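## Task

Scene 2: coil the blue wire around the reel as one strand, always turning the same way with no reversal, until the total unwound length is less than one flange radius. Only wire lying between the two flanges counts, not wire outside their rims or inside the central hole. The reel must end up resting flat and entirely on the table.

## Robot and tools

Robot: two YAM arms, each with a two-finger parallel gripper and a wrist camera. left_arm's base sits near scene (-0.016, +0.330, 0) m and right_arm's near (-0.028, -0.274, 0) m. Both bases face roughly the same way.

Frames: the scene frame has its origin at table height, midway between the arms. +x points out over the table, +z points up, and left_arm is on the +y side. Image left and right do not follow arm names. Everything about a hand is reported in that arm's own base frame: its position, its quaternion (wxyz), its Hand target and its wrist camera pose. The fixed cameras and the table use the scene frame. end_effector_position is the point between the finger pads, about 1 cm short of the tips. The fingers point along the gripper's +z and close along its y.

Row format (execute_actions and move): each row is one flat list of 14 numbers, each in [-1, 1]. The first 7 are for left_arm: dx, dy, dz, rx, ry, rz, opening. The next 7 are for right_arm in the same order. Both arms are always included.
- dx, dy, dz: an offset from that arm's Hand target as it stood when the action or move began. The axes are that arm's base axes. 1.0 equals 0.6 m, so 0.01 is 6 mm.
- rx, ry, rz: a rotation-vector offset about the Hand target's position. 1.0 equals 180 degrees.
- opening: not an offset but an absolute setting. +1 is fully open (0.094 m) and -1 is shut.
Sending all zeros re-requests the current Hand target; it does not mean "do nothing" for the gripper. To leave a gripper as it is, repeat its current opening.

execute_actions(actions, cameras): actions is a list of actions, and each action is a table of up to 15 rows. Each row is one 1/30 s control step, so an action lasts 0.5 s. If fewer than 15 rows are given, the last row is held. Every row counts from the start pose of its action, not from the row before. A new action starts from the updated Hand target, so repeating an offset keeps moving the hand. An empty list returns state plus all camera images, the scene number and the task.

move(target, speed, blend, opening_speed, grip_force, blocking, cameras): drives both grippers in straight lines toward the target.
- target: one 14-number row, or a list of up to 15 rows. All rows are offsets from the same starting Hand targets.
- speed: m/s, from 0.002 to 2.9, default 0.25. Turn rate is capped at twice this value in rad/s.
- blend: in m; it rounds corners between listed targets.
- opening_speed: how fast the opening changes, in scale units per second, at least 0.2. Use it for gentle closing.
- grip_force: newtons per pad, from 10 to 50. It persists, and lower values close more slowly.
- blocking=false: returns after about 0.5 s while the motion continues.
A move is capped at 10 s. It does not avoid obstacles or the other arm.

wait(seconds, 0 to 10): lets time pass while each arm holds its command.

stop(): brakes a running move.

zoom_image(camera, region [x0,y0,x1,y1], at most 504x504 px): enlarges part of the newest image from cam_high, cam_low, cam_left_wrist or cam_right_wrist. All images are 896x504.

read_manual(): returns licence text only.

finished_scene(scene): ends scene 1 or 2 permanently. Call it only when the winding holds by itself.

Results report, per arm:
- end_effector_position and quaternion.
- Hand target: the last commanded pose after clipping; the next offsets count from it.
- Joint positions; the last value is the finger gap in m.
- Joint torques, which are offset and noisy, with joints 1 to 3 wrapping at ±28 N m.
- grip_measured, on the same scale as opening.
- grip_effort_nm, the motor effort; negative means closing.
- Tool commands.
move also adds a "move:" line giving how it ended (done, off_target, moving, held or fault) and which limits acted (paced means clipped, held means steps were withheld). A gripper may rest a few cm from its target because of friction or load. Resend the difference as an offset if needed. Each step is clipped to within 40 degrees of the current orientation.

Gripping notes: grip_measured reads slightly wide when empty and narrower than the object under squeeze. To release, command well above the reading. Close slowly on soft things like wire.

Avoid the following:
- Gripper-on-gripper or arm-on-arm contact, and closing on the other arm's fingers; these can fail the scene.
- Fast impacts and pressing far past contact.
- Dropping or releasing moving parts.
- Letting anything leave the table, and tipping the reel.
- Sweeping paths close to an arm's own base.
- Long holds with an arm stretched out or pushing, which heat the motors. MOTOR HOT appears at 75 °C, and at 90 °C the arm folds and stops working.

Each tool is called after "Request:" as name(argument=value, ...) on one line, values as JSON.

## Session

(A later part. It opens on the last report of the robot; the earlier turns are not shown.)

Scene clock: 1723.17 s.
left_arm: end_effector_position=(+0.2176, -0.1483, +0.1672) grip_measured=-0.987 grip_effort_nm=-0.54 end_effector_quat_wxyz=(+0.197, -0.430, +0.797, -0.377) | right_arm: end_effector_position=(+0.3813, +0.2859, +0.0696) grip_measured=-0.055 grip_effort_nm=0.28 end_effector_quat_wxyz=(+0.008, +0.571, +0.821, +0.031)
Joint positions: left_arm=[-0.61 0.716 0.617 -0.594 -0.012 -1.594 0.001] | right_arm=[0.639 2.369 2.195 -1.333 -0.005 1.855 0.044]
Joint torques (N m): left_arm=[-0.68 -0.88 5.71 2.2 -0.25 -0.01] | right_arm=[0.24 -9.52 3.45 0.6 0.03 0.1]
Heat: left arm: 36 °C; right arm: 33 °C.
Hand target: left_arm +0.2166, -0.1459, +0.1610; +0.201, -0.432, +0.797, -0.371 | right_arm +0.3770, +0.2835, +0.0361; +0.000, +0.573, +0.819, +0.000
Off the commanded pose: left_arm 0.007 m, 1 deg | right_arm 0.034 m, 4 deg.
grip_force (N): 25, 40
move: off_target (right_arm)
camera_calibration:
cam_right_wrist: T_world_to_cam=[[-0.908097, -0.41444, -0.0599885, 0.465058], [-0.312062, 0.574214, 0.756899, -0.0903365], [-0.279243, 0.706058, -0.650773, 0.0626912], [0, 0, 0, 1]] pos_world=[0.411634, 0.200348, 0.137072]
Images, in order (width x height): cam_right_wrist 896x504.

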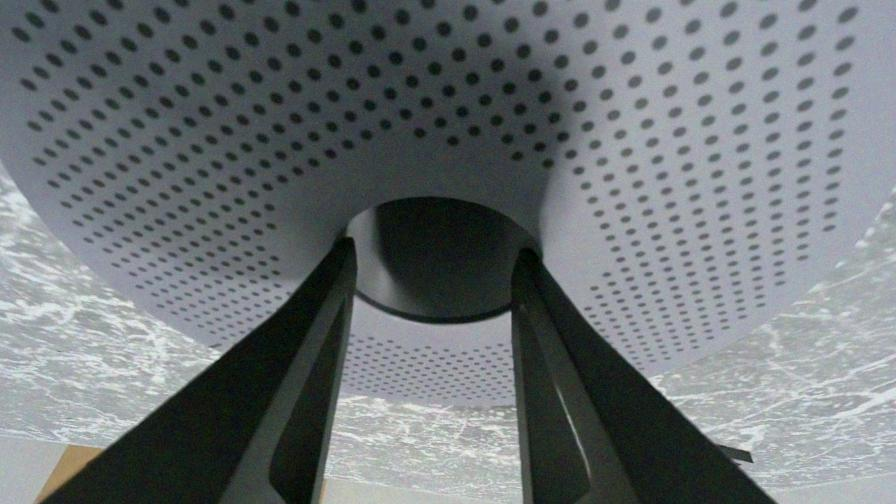

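Request:
move(target=[0,0,0,0,0,0,-1, 0,0,0,0,0,0,-0.22], speed=0.1)

Scene clock: 1737.80 s.
left_arm: end_effector_position=(+0.2176, -0.1483, +0.1672) grip_measured=-0.987 grip_effort_nm=-0.54 end_effector_quat_wxyz=(+0.197, -0.430, +0.797, -0.377) | right_arm: end_effector_position=(+0.3816, +0.2861, +0.0603) grip_measured=-0.218 grip_effort_nm=-0.10 end_effector_quat_wxyz=(+0.006, +0.571, +0.821, +0.026)
Joint positions: left_arm=[-0.61 0.716 0.617 -0.594 -0.012 -1.594 0.001] | right_arm=[0.639 2.385 2.188 -1.321 -0.005 1.855 0.037]
Joint torques (N m): left_arm=[-0.7 -0.9 5.71 2.21 -0.27 -0.01] | right_arm=[0.12 -10.8 4.57 0.48 0.06 0.1]
Heat: left arm: 36 °C; right arm: 33 °C.
Hand target: left_arm +0.2166, -0.1459, +0.1610; +0.201, -0.432, +0.797, -0.371 | right_arm +0.3770, +0.2834, +0.0362; +0.000, +0.573, +0.819, +0.000
Off the commanded pose: left_arm 0.007 m, 1 deg | right_arm 0.025 m, 3 deg.
grip_force (N): 25, 40
move: off_target (right_arm)

Request:
move(target=[0,0,0,0,0,0,-1, 0,0,-0.01,0,0,0,-0.16], speed=0.1)

Scene clock: 1741.83 s.
left_arm: end_effector_position=(+0.2176, -0.1483, +0.1672) grip_measured=-0.987 grip_effort_nm=-0.54 end_effector_quat_wxyz=(+0.197, -0.430, +0.797, -0.377) | right_arm: end_effector_position=(+0.3814, +0.2860, +0.0598) grip_measured=-0.172 grip_effort_nm=0.64 end_effector_quat_wxyz=(+0.006, +0.571, +0.821, +0.025)
Joint positions: left_arm=[-0.61 0.716 0.617 -0.594 -0.012 -1.594 0.001] | right_arm=[0.639 2.385 2.186 -1.321 -0.005 1.855 0.039]
Joint torques (N m): left_arm=[-0.73 -0.92 5.75 2.2 -0.26 0] | right_arm=[0.2 -10.85 2.92 0.69 0.04 0.13]
Heat: left arm: 36 °C; right arm: 33 °C.
Hand target: left_arm +0.2166, -0.1459, +0.1610; +0.201, -0.432, +0.797, -0.371 | right_arm +0.3770, +0.2834, +0.0301; +0.000, +0.573, +0.819, +0.000
Off the commanded pose: left_arm 0.007 m, 1 deg | right_arm 0.030 m, 3 deg.
grip_force (N): 25, 40
move: off_target (right_arm)

Request:
move(target=[0.0,0,0,0,0,0,-1, 0,0,0,0,0,0,-0.11], speed=0.1)

Scene clock: 1745.83 s.
left_arm: end_effector_position=(+0.2176, -0.1483, +0.1672) grip_measured=-0.987 grip_effort_nm=-0.54 end_effector_quat_wxyz=(+0.197, -0.430, +0.797, -0.377) | right_arm: end_effector_position=(+0.3813, +0.2860, +0.0598) grip_measured=-0.145 grip_effort_nm=1.25 end_effector_quat_wxyz=(+0.005, +0.571, +0.821, +0.025)
Joint positions: left_arm=[-0.61 0.716 0.617 -0.594 -0.012 -1.594 0.001] | right_arm=[0.639 2.385 2.186 -1.321 -0.006 1.855 0.04]
Joint torques (N m): left_arm=[-0.69 -0.9 5.76 2.21 -0.26 -0.01] | right_arm=[0.18 -10.78 2.99 0.7 0.05 0.11]
Heat: left arm: 36 °C; right arm: 33 °C.
Hand target: left_arm +0.2166, -0.1459, +0.1610; +0.201, -0.432, +0.797, -0.371 | right_arm +0.3770, +0.2834, +0.0301; +0.000, +0.573, +0.819, +0.000
Off the commanded pose: left_arm 0.007 m, 1 deg | right_arm 0.030 m, 3 deg.
grip_force (N): 25, 40
move: off_target (right_arm)

Request:
move(target=[[-0.0268,-0.1968,-0.122,0,0,0,-1, 0,0,0,0,0,0,-0.11],[0.0907,-0.2735,-0.24,0,0,0,-1, 0,0,0,0,0,0,-0.11]], speed=[0.2, 0.1], blend=[0.02, 0], cameras=["cam_left_wrist", "cam_right_wrist", "cam_low"])

Scene clock: 1753.60 s.
left_arm: end_effector_position=(+0.2643, -0.3046, +0.0132) grip_measured=-0.987 grip_effort_nm=-0.54 end_effector_quat_wxyz=(+0.197, -0.435, +0.799, -0.366) | right_arm: end_effector_position=(+0.3813, +0.2860, +0.0598) grip_measured=-0.145 grip_effort_nm=1.25 end_effector_quat_wxyz=(+0.005, +0.571, +0.821, +0.025)
Joint positions: left_arm=[-0.996 1.754 0.608 0.388 -0.313 -1.858 0.001] | right_arm=[0.639 2.385 2.186 -1.321 -0.006 1.855 0.04]
Joint torques (N m): left_arm=[0.47 -5.67 7.47 2.02 -0.11 0.12] | right_arm=[0.29 -10.85 3.02 0.76 0.08 0.11]
Heat: left arm: 36 °C; right arm: 33 °C.
Hand target: left_arm +0.2710, -0.3100, +0.0170; +0.201, -0.432, +0.797, -0.371 | right_arm +0.3770, +0.2834, +0.0301; +0.000, +0.573, +0.819, +0.000
Off the commanded pose: left_arm 0.009 m, 1 deg | right_arm 0.030 m, 3 deg.
grip_force (N): 25, 40
move: off_target (right_arm)
camera_calibration:
cam_left_wrist: T_world_to_cam=[[0.583681, -0.297482, 0.755527, -0.258742], [-0.811397, -0.249034, 0.528788, 0.139727], [0.0308465, -0.921676, -0.386732, -0.174187], [0, 0, 0, 1]] pos_world=[0.26977, -0.202718, 0.054237]
cam_right_wrist: T_world_to_cam=[[-0.90881, -0.414527, -0.0472388, 0.464075], [-0.30381, 0.579933, 0.755895, -0.0877043], [-0.285943, 0.701317, -0.652986, 0.0602814], [0, 0, 0, 1]] pos_world=[0.412347, 0.200958, 0.127581]
Images, in order (width x height): cam_low 896x504, cam_left_wrist 896x504, cam_right_wrist 896x504.

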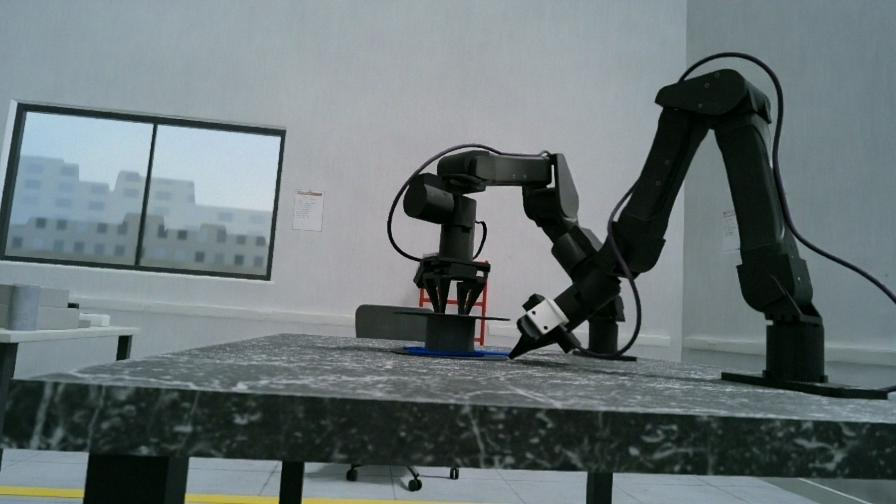

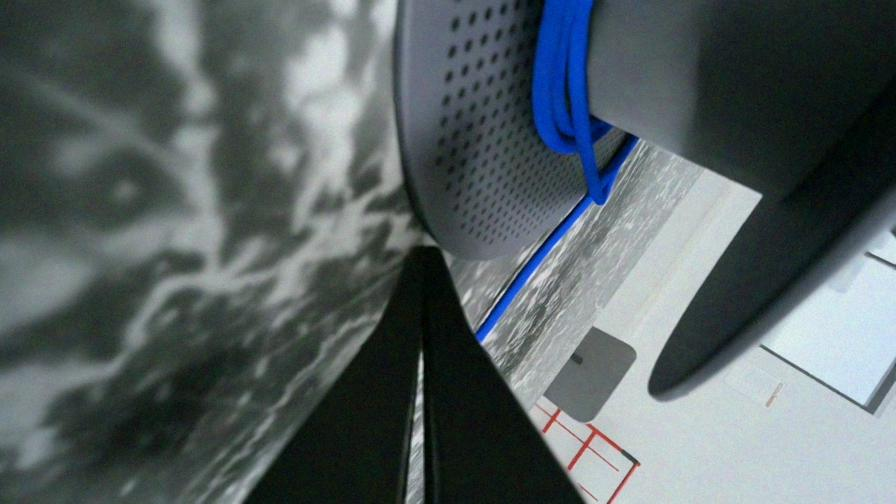

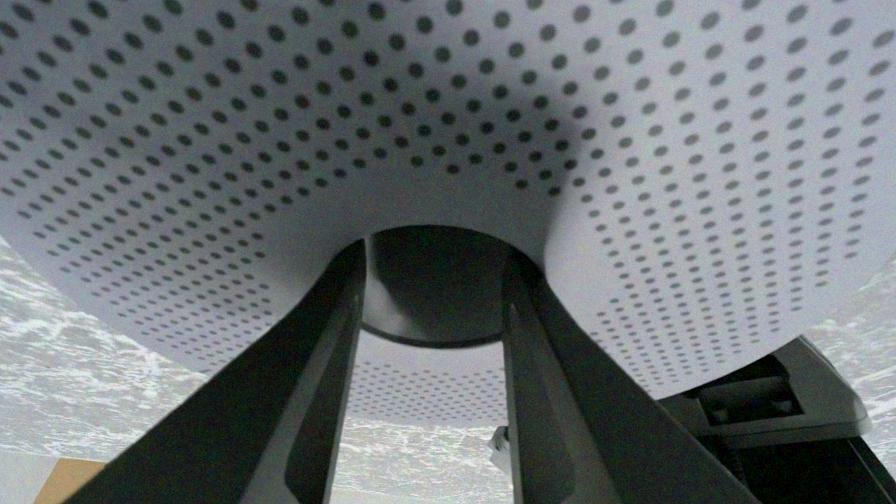

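Request:
move(target=[0,0,0,0,0,0,-1, 0,0,0,0,0,0.28,-0.11], speed=0.15, cameras=["cam_left_wrist", "cam_right_wrist"])

Scene clock: 1771.07 s.
left_arm: end_effector_position=(+0.2643, -0.3047, +0.0132) grip_measured=-0.987 grip_effort_nm=-0.54 end_effector_quat_wxyz=(+0.197, -0.434, +0.799, -0.366) | right_arm: end_effector_position=(+0.3805, +0.2874, +0.0604) grip_measured=-0.135 grip_effort_nm=1.25 end_effector_quat_wxyz=(+0.012, +0.191, +0.981, +0.024)
Joint positions: left_arm=[-0.996 1.754 0.608 0.388 -0.312 -1.857 0.001] | right_arm=[0.639 2.384 2.186 -1.32 -0.015 1.023 0.041]
Joint torques (N m): left_arm=[0.49 -5.63 7.45 2.05 -0.19 0.14] | right_arm=[0.1 -10.5 3.17 0.69 0.15 -0.49]
Heat: left arm: 37 °C; right arm: 33 °C.
Hand target: left_arm +0.2710, -0.3101, +0.0170; +0.201, -0.432, +0.797, -0.371 | right_arm +0.3770, +0.2835, +0.0302; +0.000, +0.170, +0.985, +0.000
Off the commanded pose: left_arm 0.009 m, 1 deg | right_arm 0.031 m, 4 deg.
grip_force (N): 25, 40
move: off_target (right_arm)
camera_calibration:
cam_left_wrist: T_world_to_cam=[[0.58352, -0.297647, 0.755587, -0.258765], [-0.811539, -0.248258, 0.528935, 0.139888], [0.0301452, -0.921832, -0.386416, -0.174138], [0, 0, 0, 1]] pos_world=[0.269768, -0.202819, 0.054238]
cam_right_wrist: T_world_to_cam=[[-0.304829, -0.951102, -0.0498483, 0.388494], [-0.658267, 0.172571, 0.732737, 0.164088], [-0.688305, 0.256173, -0.678684, 0.342006], [0, 0, 0, 1]] pos_world=[0.461842, 0.253567, 0.131247]
Images, in order (width x height): cam_left_wrist 896x504, cam_right_wrist 896x504.

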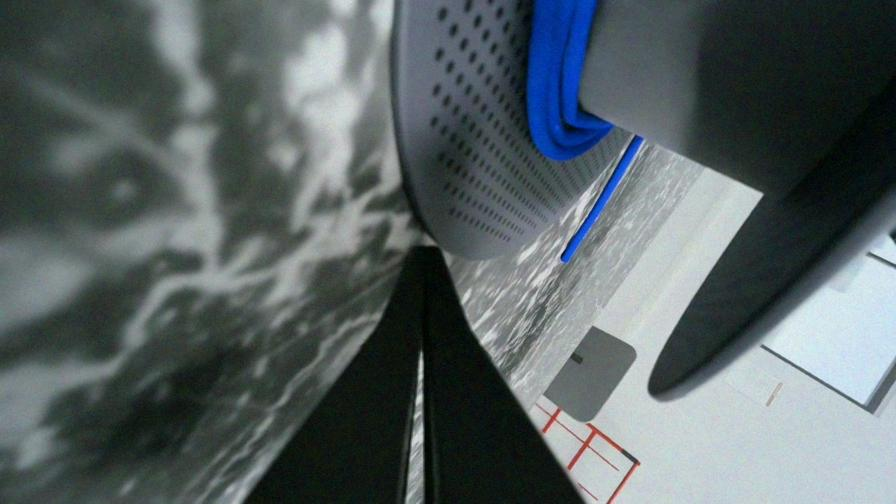

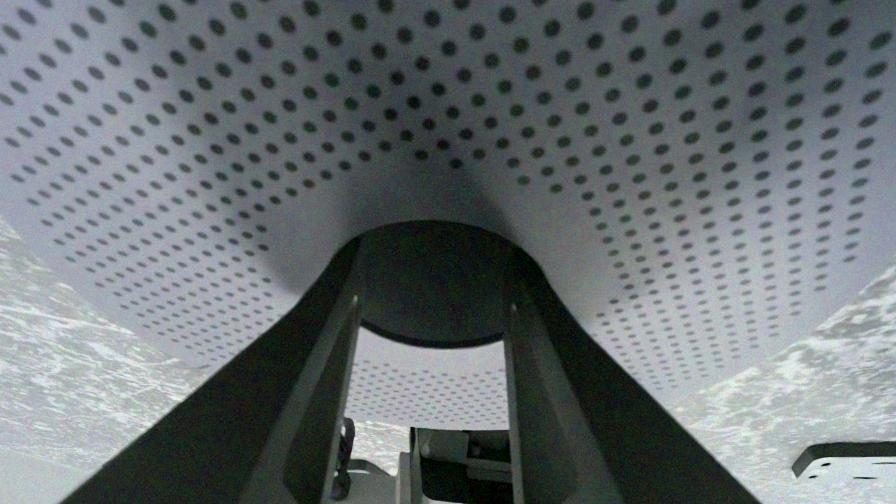

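Request:
move(target=[[-0.1175,0.0767,0.1182,0,0,0,-1, 0,0,0,0,0,0,-0.11],[-0.0907,0.2735,0.24,0,0,0,-1, 0,0,0,0,0,0.1,-0.11],[-0.0907,0.2735,0.24,0,0,0,-1, 0,0,0,0,0,0.52,-0.11]], speed=[0.12, 0.2, 0.2], blend=[0.02, 0.01, 0], cameras=["all"])

Scene clock: 1813.53 s.
left_arm: end_effector_position=(+0.2136, -0.1460, +0.1464) grip_measured=-0.987 grip_effort_nm=-0.55 end_effector_quat_wxyz=(+0.195, -0.436, +0.800, -0.364) | right_arm: end_effector_position=(+0.3817, +0.2876, +0.0618) grip_measured=-0.126 grip_effort_nm=0.84 end_effector_quat_wxyz=(+0.029, -0.584, +0.811, +0.006)
Joint positions: left_arm=[-0.629 0.707 0.553 -0.568 -0.036 -1.61 0.001] | right_arm=[0.639 2.381 2.186 -1.317 -0.011 -0.609 0.041]
Joint torques (N m): left_arm=[0.65 -0.35 11.1 1.89 -0.06 0.13] | right_arm=[0.28 -10.26 3.17 0.65 0.14 -0.44]
Heat: left arm: 39 °C; right arm: 31 °C.
Hand target: left_arm +0.2166, -0.1459, +0.1610; +0.201, -0.432, +0.797, -0.371 | right_arm +0.3770, +0.2834, +0.0301; +0.000, -0.602, +0.799, +0.000
Off the commanded pose: left_arm 0.015 m, 1 deg | right_arm 0.032 m, 4 deg.
grip_force (N): 25, 40
move: off_target (left_arm, right_arm)
camera_calibration:
cam_left_wrist: T_world_to_cam=[[0.589388, -0.299036, 0.750466, -0.283322], [-0.807388, -0.249474, 0.534685, 0.0657451], [0.0273314, -0.921054, -0.388475, 0.0261734], [0, 0, 0, 1]] pos_world=[0.219353, -0.0442146, 0.187638]
cam_right_wrist: T_world_to_cam=[[0.968489, -0.24726, 0.0298514, -0.304258], [-0.194766, -0.677216, 0.709539, 0.232755], [-0.155224, -0.692995, -0.704034, 0.414815], [0, 0, 0, 1]] pos_world=[0.404393, 0.369859, 0.135978]

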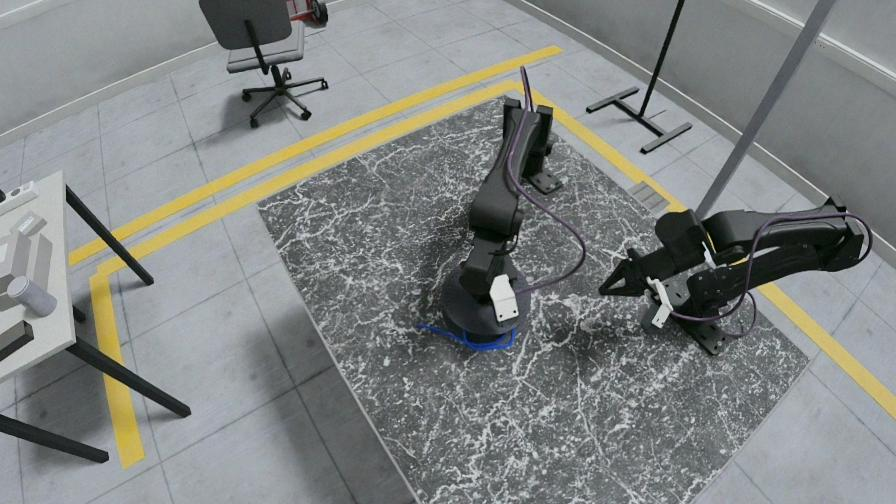

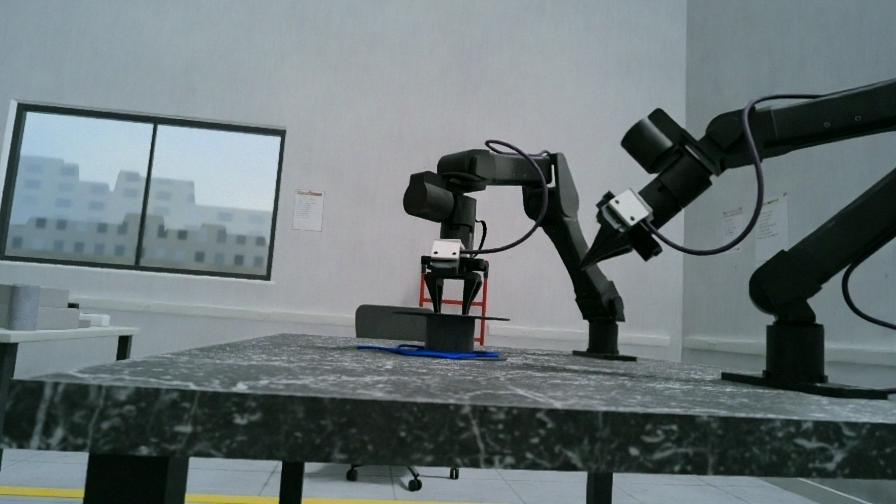

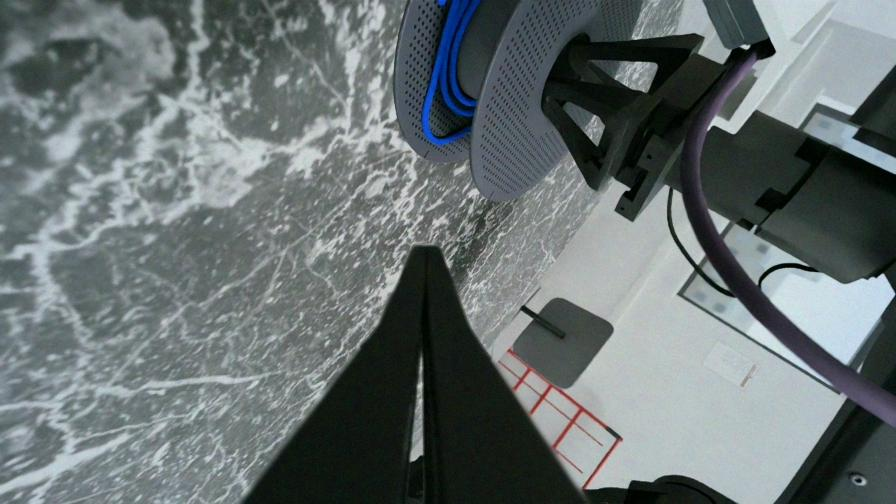

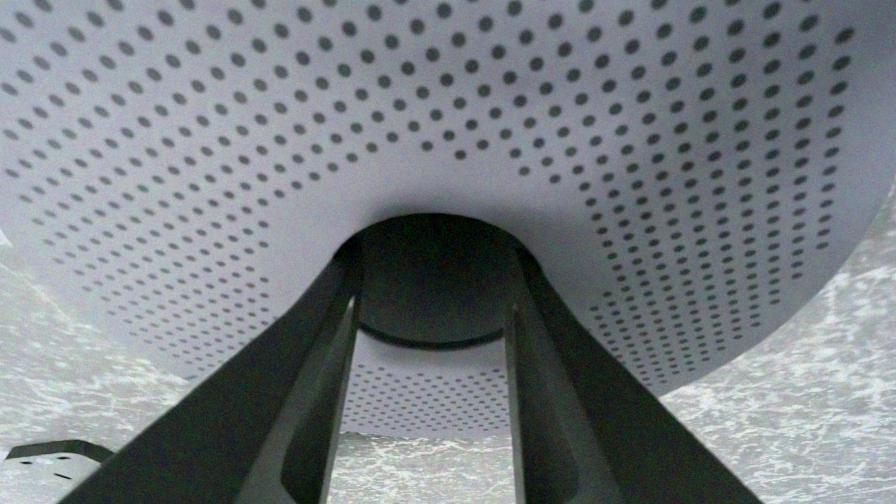

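Request:
move(target=[[0,0,0,0,0,0,-1, 0,0,0.02,0,0,0,-1],[0,0,0,0,0,0,-1, 0,0,0.125,0,0,0,-1],[0,0,0,0,0,0,-1, 0,0,0.125,0,0,-0.41,-1],[0,0,0,0,0,0,-1, 0,0,0.125,0,0,-0.82,-1]], speed=[0.1, 0.15, 0.5, 0.5], blend=[0, 0.01, 0.01, 0], cameras=["cam_right_wrist", "cam_high", "cam_low"])

Scene clock: 1828.00 s.
left_arm: end_effector_position=(+0.2136, -0.1460, +0.1464) grip_measured=-0.987 grip_effort_nm=-0.54 end_effector_quat_wxyz=(+0.195, -0.436, +0.800, -0.364) | right_arm: end_effector_position=(+0.3774, +0.2827, +0.1092) grip_measured=-0.994 grip_effort_nm=-0.36 end_effector_quat_wxyz=(+0.005, +0.592, +0.806, +0.021)
Joint positions: left_arm=[-0.629 0.707 0.553 -0.568 -0.036 -1.61 0.001] | right_arm=[0.639 2.414 2.436 -1.549 -0.004 1.906 0]
Joint torques (N m): left_arm=[0.68 -0.36 11.12 1.88 -0.06 0.14] | right_arm=[0.25 -12.46 7.42 0.15 0.02 0.21]
Heat: left arm: 40 °C; right arm: 32 °C.
Hand target: left_arm +0.2166, -0.1459, +0.1610; +0.201, -0.432, +0.797, -0.371 | right_arm +0.3770, +0.2835, +0.1051; +0.000, +0.599, +0.801, +0.000
Off the commanded pose: left_arm 0.015 m, 1 deg | right_arm 0.004 m, 3 deg.
joint sent to its limit (right arm) — joint 4 (wrist pitch), lower limit. The joint targets still meet the commanded pose.
grip_force (N): 25, 40
move: off_target (left_arm, right_arm)
camera_calibration:
cam_right_wrist: T_world_to_cam=[[-0.929099, -0.367679, -0.0398355, 0.455081], [-0.268899, 0.597656, 0.755315, -0.142459], [-0.253905, 0.712475, -0.65415, 0.0786609], [0, 0, 0, 1]] pos_world=[0.404481, 0.196421, 0.177186]
Images, in order (width x height): cam_high 896x504, cam_low 896x504, cam_right_wrist 896x504.

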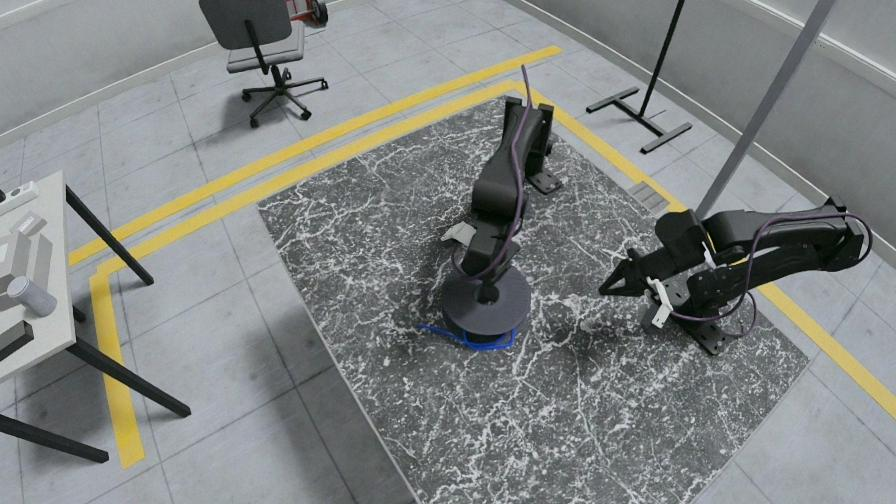

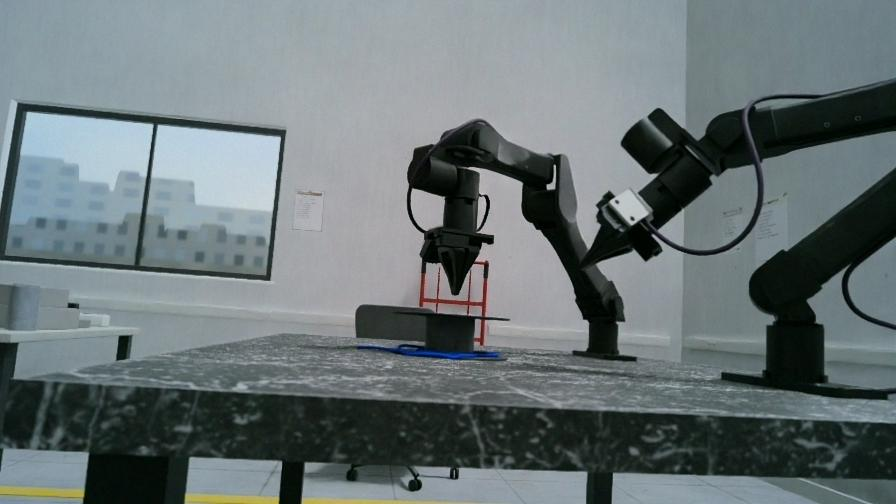

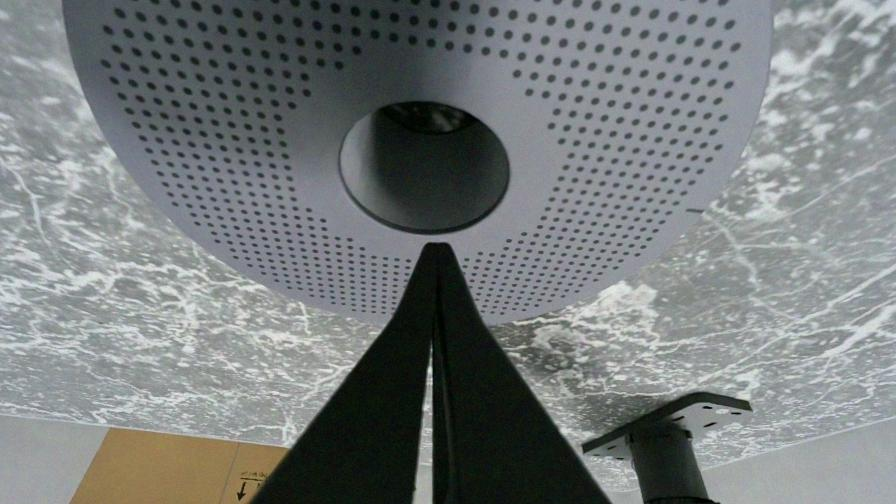

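Request:
move(target=[[0,0,0,0,0,0,-1, 0.0063,0.0067,-0.0918,0,0,0,-1],[0,0,0,0,0,0,-1, 0.0063,0.0067,-0.115,0,0,0,-1],[0,0,0,0,0,0,-1, 0.0063,0.0067,-0.115,0,0,0,-0.22],[0,0,0,0,0,0,-1, 0.0063,0.0067,-0.125,0,0,0,-0.11]], speed=0.1, blend=[0.005, 0, 0, 0])

Scene clock: 1840.87 s.
left_arm: end_effector_position=(+0.2136, -0.1460, +0.1464) grip_measured=-0.987 grip_effort_nm=-0.54 end_effector_quat_wxyz=(+0.195, -0.436, +0.800, -0.364) | right_arm: end_effector_position=(+0.3844, +0.2883, +0.0604) grip_measured=-0.137 grip_effort_nm=1.25 end_effector_quat_wxyz=(+0.004, +0.597, +0.802, +0.024)
Joint positions: left_arm=[-0.629 0.707 0.553 -0.568 -0.036 -1.61 0.001] | right_arm=[0.639 2.414 2.239 -1.348 -0.006 1.918 0.041]
Joint torques (N m): left_arm=[0.64 -0.32 11.11 1.89 -0.06 0.13] | right_arm=[0.4 -10.78 3.11 0.77 0.07 0.16]
Heat: left arm: 41 °C; right arm: 33 °C.
Hand target: left_arm +0.2166, -0.1459, +0.1610; +0.201, -0.432, +0.797, -0.371 | right_arm +0.3808, +0.2875, +0.0302; +0.000, +0.599, +0.801, +0.000
Off the commanded pose: left_arm 0.015 m, 1 deg | right_arm 0.030 m, 3 deg.
grip_force (N): 25, 40
move: off_target (left_arm, right_arm); target 3's new opening was sent with right_arm's hand 0.013 m and 1 deg from that target; target 4's new opening was sent with right_arm's hand 0.028 m and 2 deg from that target

Request:
execute_actions(actions=[], cameras=["all"])

Scene clock: 1868.43 s.
left_arm: end_effector_position=(+0.2136, -0.1460, +0.1464) grip_measured=-0.987 grip_effort_nm=-0.54 end_effector_quat_wxyz=(+0.195, -0.436, +0.800, -0.364) | right_arm: end_effector_position=(+0.3844, +0.2883, +0.0604) grip_measured=-0.137 grip_effort_nm=1.25 end_effector_quat_wxyz=(+0.004, +0.597, +0.802, +0.024)
Joint positions: left_arm=[-0.629 0.707 0.553 -0.568 -0.036 -1.61 0.001] | right_arm=[0.639 2.414 2.239 -1.348 -0.006 1.918 0.041]
Joint velocities: within noise
Joint torques (N m): left_arm=[0.62 -0.36 11.11 1.89 -0.05 0.13] | right_arm=[0.36 -10.76 3.04 0.76 0.05 0.13]
Heat: left arm: 41 °C; right arm: 32 °C.
Hand target: left_arm +0.2166, -0.1459, +0.1610; +0.201, -0.432, +0.797, -0.371 | right_arm +0.3808, +0.2875, +0.0302; +0.000, +0.599, +0.801, +0.000
Tool commands: left_gripper/opening=-1.0 right_gripper/opening=-0.11
Off the commanded pose: left_arm 0.015 m, 1 deg | right_arm 0.030 m, 3 deg.
grip_force (N): 25, 40
camera_calibration:
cam_left_wrist: T_world_to_cam=[[0.589388, -0.299036, 0.750466, -0.283322], [-0.807388, -0.249474, 0.534685, 0.0657451], [0.0273314, -0.921054, -0.388475, 0.0261734], [0, 0, 0, 1]] pos_world=[0.219353, -0.0442146, 0.187638]
cam_right_wrist: T_world_to_cam=[[-0.93341, -0.356251, -0.0427962, 0.460329], [-0.262827, 0.597637, 0.757464, -0.109526], [-0.24427, 0.718273, -0.651473, 0.0388718], [0, 0, 0, 1]] pos_world=[0.410385, 0.201529, 0.127986]

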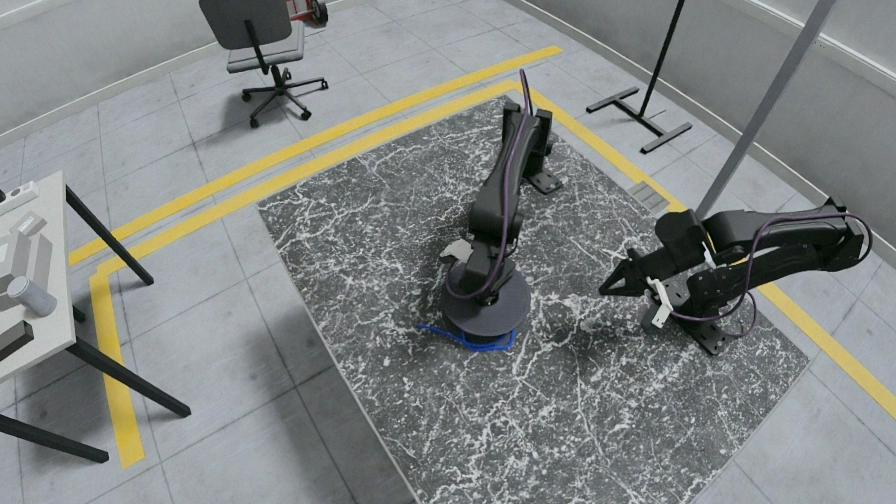

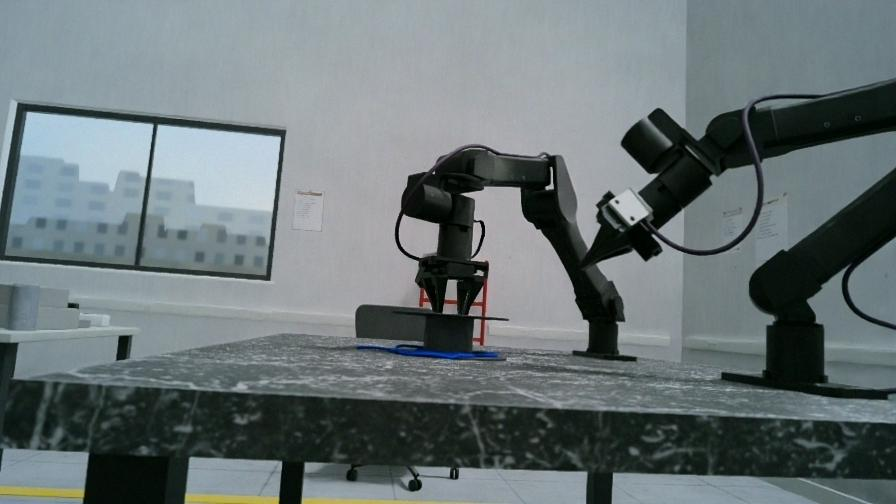

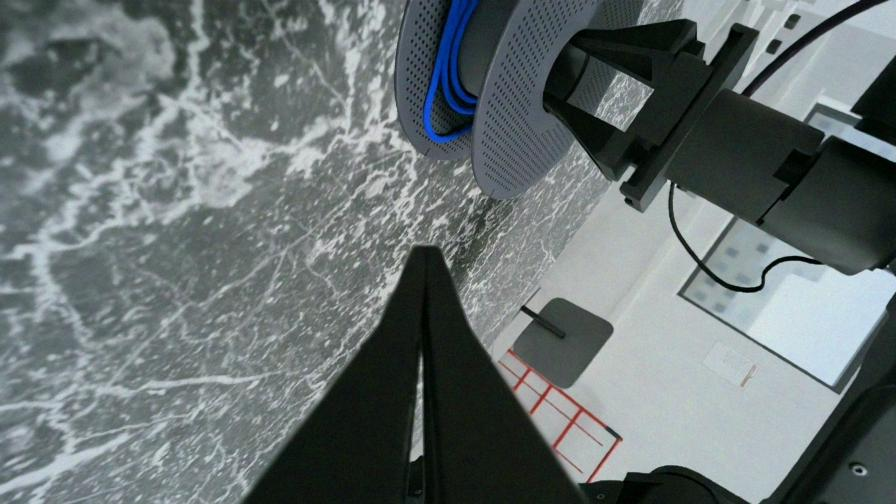

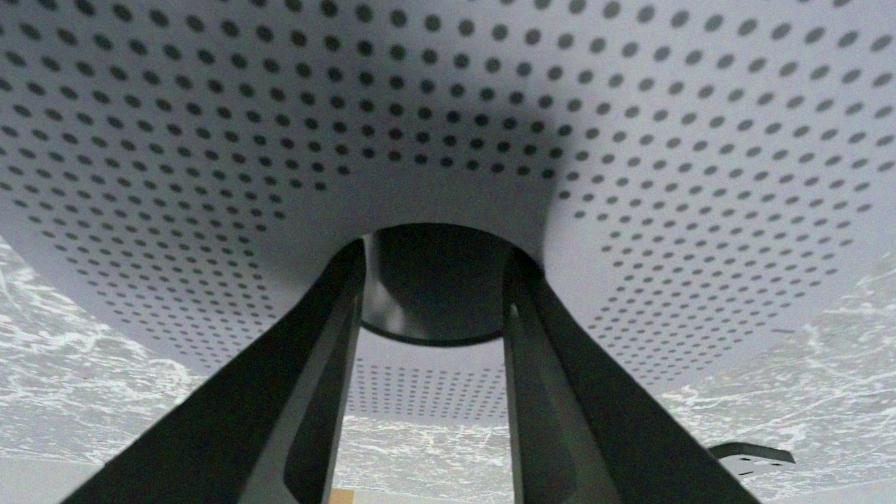

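Request:
zoom_image(camera="cam_low", region=[340, 290, 540, 390])

Request:
zoom_image(camera="cam_high", region=[400, 250, 560, 370])

Request:
zoom_image(camera="cam_left_wrist", region=[360, 0, 660, 210])

Scaled by 2.520 from the camera's 896x504 image, which has a finer 1280x720 frame.

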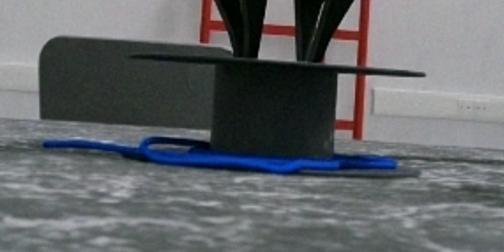

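Scaled by 3.150 from the camera's 896x504 image, which has a finer 1280x720 frame.

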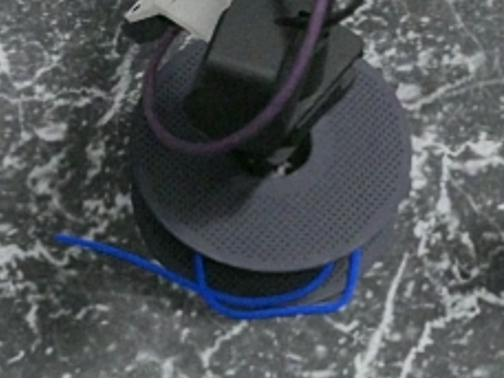

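Scaled by 1.680 from the camera's 896x504 image, which has a finer 1280x720 frame.

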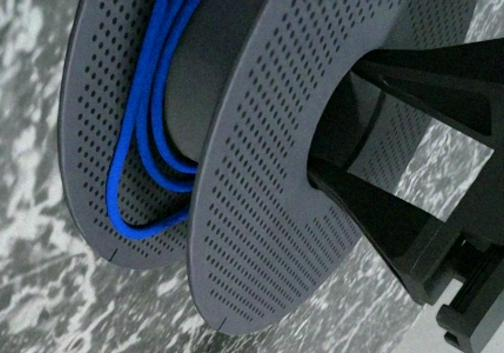

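Request:
move(target=[[0.0557,0.0765,0.065,0.3205,-0.209,-0.322,-1,0,0,0,0,0,0,-0.11],[0.2873,0.0098,-0.0517,0.160,-0.434,-0.617,-1,0,0,0,0,0,0,-0.11]], speed=0.3, blend=[0.02,0], cameras=["all"])

Scene clock: 1980.27 s.
left_arm: end_effector_position=(+0.3854, -0.1359, +0.1268) grip_measured=-0.987 grip_effort_nm=-0.54 end_effector_quat_wxyz=(+0.292, +0.678, +0.577, -0.349) | right_arm: end_effector_position=(+0.3844, +0.2883, +0.0604) grip_measured=-0.137 grip_effort_nm=1.25 end_effector_quat_wxyz=(+0.004, +0.597, +0.802, +0.024)
Joint positions: left_arm=[0.017 2.211 1.851 -1.464 0.921 1.876 0.001] | right_arm=[0.639 2.414 2.239 -1.348 -0.006 1.918 0.041]
Joint torques (N m): left_arm=[-0.57 -9.35 8.69 -0.26 0.51 0.1] | right_arm=[0.34 -10.85 3.07 0.74 0.03 0.12]
Heat: left arm: 43 °C; right arm: 32 °C.
Hand target: left_arm +0.3889, -0.1401, +0.1300; +0.297, +0.679, +0.570, -0.354 | right_arm +0.3808, +0.2875, +0.0302; +0.000, +0.599, +0.801, +0.000
Off the commanded pose: left_arm 0.006 m, 1 deg | right_arm 0.030 m, 3 deg.
grip_force (N): 25, 40
move: off_target (right_arm)
camera_calibration:
cam_left_wrist: T_world_to_cam=[[-0.989915, 0.127366, 0.0620159, 0.387011], [0.121956, 0.988944, -0.0843625, 0.106113], [-0.0720751, -0.0759485, -0.994503, 0.253198], [0, 0, 0, 1]] pos_world=[0.388416, -0.135001, 0.236757]
cam_right_wrist: T_world_to_cam=[[-0.93341, -0.356251, -0.0427962, 0.460329], [-0.262827, 0.597637, 0.757464, -0.109526], [-0.24427, 0.718273, -0.651473, 0.0388718], [0, 0, 0, 1]] pos_world=[0.410385, 0.201529, 0.127986]

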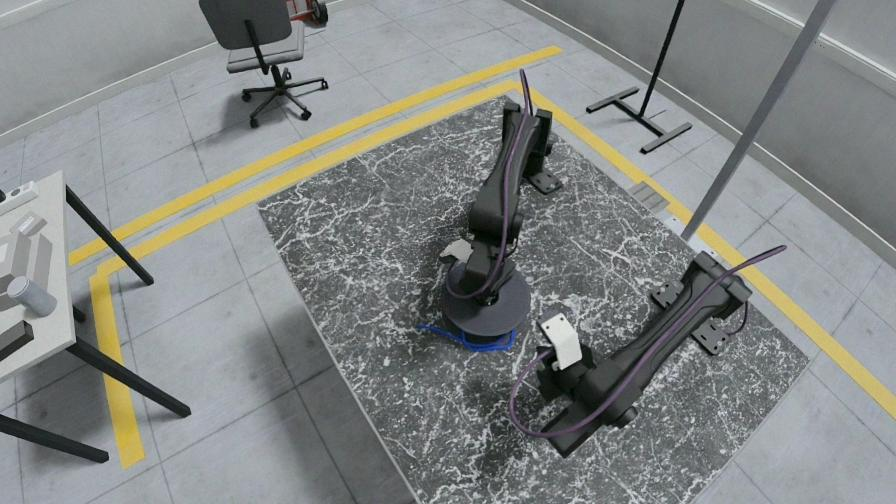

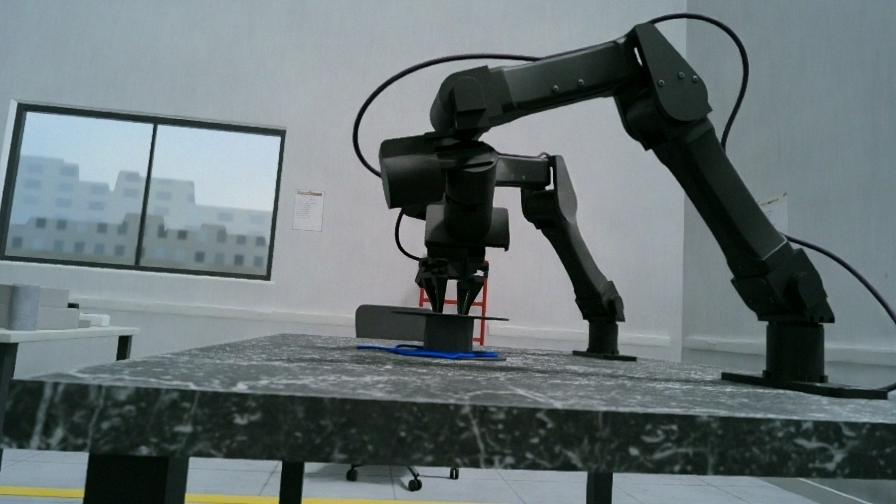

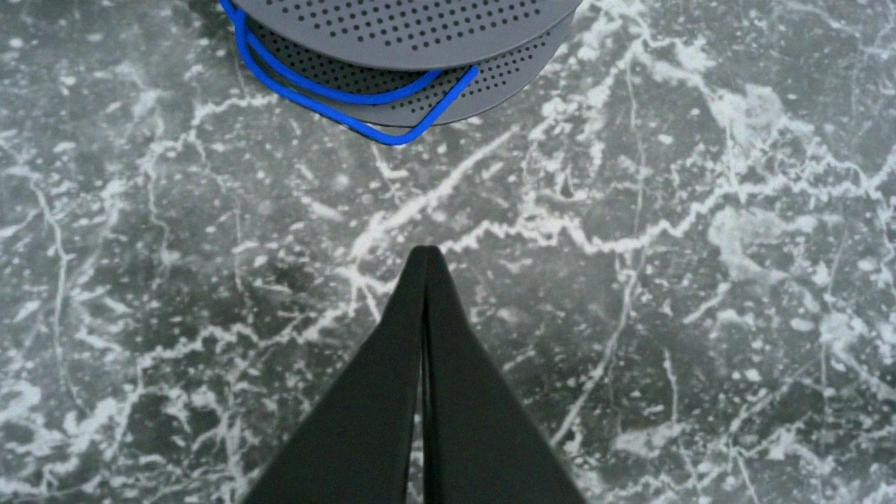

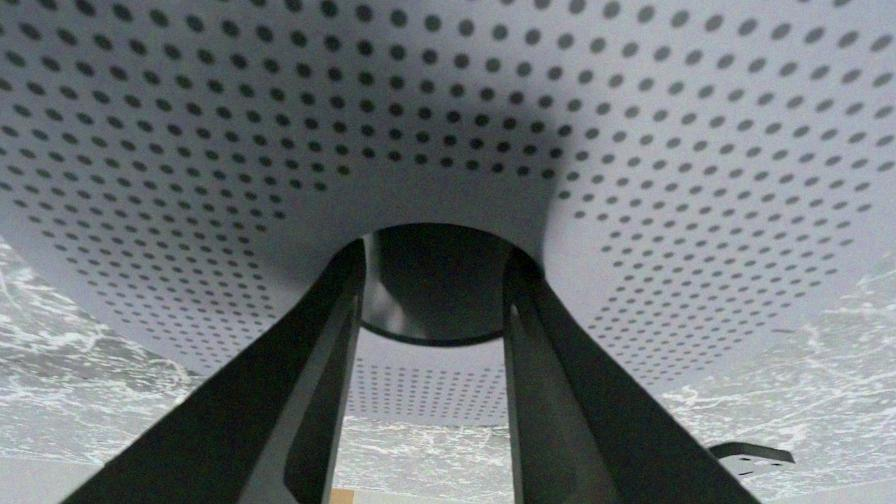

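Request:
zoom_image(camera="cam_left_wrist", region=[200, 0, 600, 200])

Scaled by 1.260 from the camera's 896x504 image, which has a finer 1280x720 frame.

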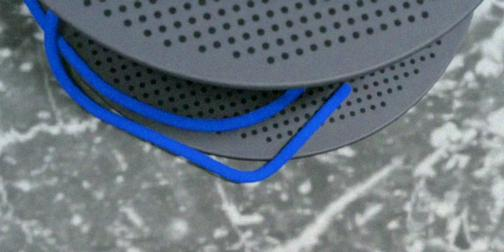

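Request:
move(target=[-0.0172,-0.0803,-0.1367,0,0,-0.0278,-0.6,0,0,0,0,0,0,-0.11], speed=0.15, cameras=["cam_left_wrist","cam_high"])

Scene clock: 2072.53 s.
left_arm: end_effector_position=(+0.3817, -0.1853, +0.0516) grip_measured=-0.602 grip_effort_nm=0.15 end_effector_quat_wxyz=(+0.279, +0.713, +0.538, -0.354) | right_arm: end_effector_position=(+0.3844, +0.2883, +0.0604) grip_measured=-0.137 grip_effort_nm=1.25 end_effector_quat_wxyz=(+0.004, +0.597, +0.802, +0.024)
Joint positions: left_arm=[-0.109 2.31 1.721 -1.178 0.921 1.837 0.019] | right_arm=[0.639 2.414 2.239 -1.348 -0.006 1.918 0.041]
Joint torques (N m): left_arm=[-0.23 -10.33 4.36 0.13 0.59 0] | right_arm=[0.38 -10.74 3.03 0.72 0.07 0.11]
Heat: left arm: 39 °C; right arm: 31 °C.
Hand target: left_arm +0.3786, -0.1883, +0.0480; +0.281, +0.704, +0.540, -0.367 | right_arm +0.3808, +0.2875, +0.0302; +0.000, +0.599, +0.801, +0.000
Off the commanded pose: left_arm 0.006 m, 2 deg | right_arm 0.030 m, 3 deg.
grip_force (N): 25, 40
move: off_target (right_arm)
camera_calibration:
cam_left_wrist: T_world_to_cam=[[-0.972659, 0.229233, 0.0372266, 0.407926], [0.22598, 0.971174, -0.0758548, 0.10559], [-0.053542, -0.0653684, -0.996424, 0.169363], [0, 0, 0, 1]] pos_world=[0.38198, -0.184986, 0.161581]
Images, in order (width x height): cam_high 896x504, cam_left_wrist 896x504.

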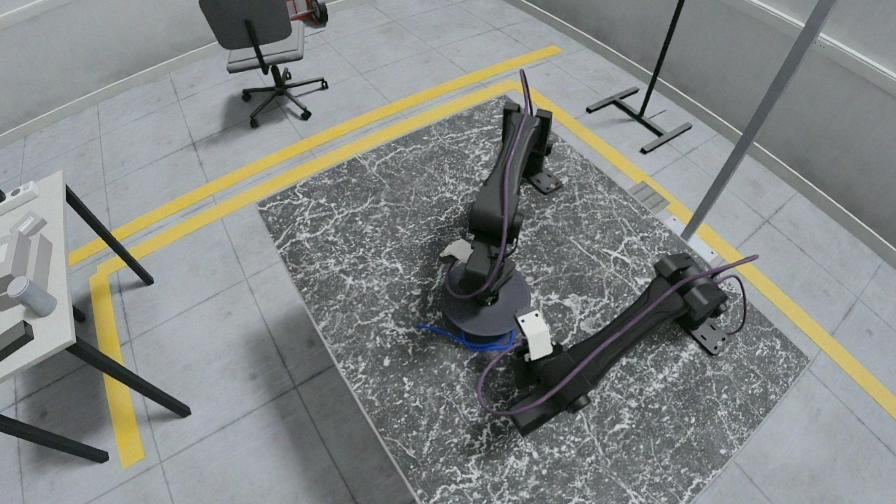

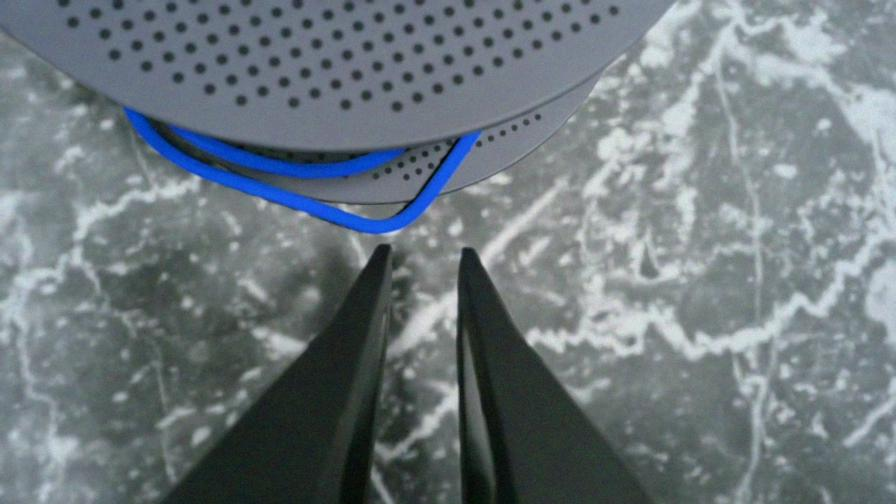

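Request:
zoom_image(camera="cam_left_wrist", region=[330, 100, 550, 270])

Scaled by 2.291 from the camera's 896x504 image, which has a finer 1280x720 frame.

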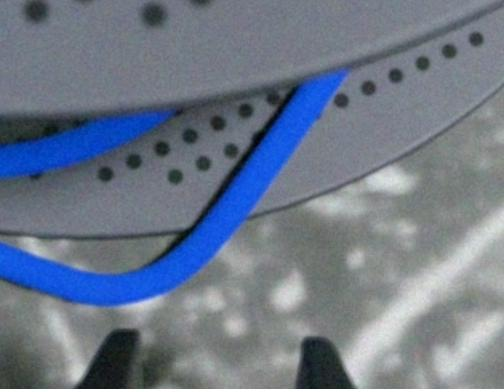

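Request:
move(target=[-0.0363,-0.062,-0.0585,0,0,0,-0.6,0,0,0,0,0,0,-0.11], speed=0.08, cameras=["cam_left_wrist","cam_low"])

Scene clock: 2096.33 s.
left_arm: end_effector_position=(+0.3609, -0.2118, +0.0195) grip_measured=-0.602 grip_effort_nm=0.15 end_effector_quat_wxyz=(+0.274, +0.693, +0.555, -0.370) | right_arm: end_effector_position=(+0.3839, +0.2876, +0.0603) grip_measured=-0.137 grip_effort_nm=1.25 end_effector_quat_wxyz=(+0.004, +0.596, +0.803, +0.022)
Joint positions: left_arm=[-0.175 2.288 1.532 -0.932 0.951 1.677 0.019] | right_arm=[0.639 2.414 2.239 -1.352 -0.004 1.917 0.041]
Joint torques (N m): left_arm=[-2.73 -10.47 3.07 0.97 0.46 0.03] | right_arm=[0.47 -10.84 3.06 0.77 0.07 0.14]
Heat: left arm: 38 °C; right arm: 31 °C.
Hand target: left_arm +0.3568, -0.2255, +0.0129; +0.281, +0.704, +0.540, -0.367 | right_arm +0.3808, +0.2874, +0.0302; +0.000, +0.599, +0.801, +0.000
Off the commanded pose: left_arm 0.016 m, 2 deg | right_arm 0.030 m, 3 deg.
grip_force (N): 25, 40
move: off_target (left_arm, right_arm)
camera_calibration:
cam_left_wrist: T_world_to_cam=[[-0.976553, 0.197677, 0.0852555, 0.388814], [0.189595, 0.977319, -0.0943518, 0.148465], [-0.101973, -0.0759755, -0.991882, 0.149693], [0, 0, 0, 1]] pos_world=[0.366814, -0.210584, 0.129338]
Images, in order (width x height): cam_low 896x504, cam_left_wrist 896x504.

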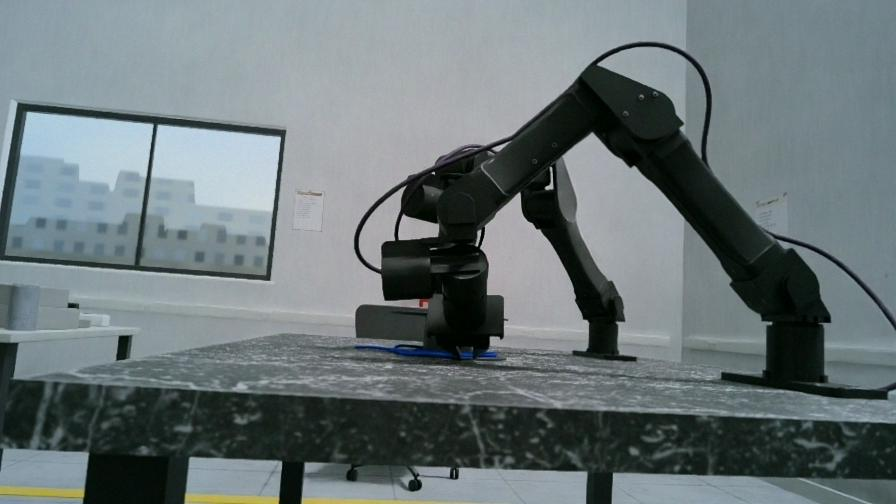

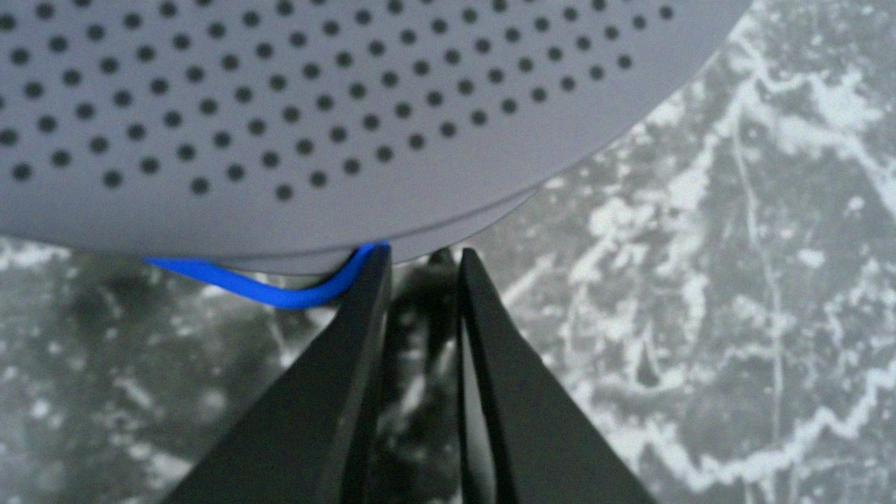

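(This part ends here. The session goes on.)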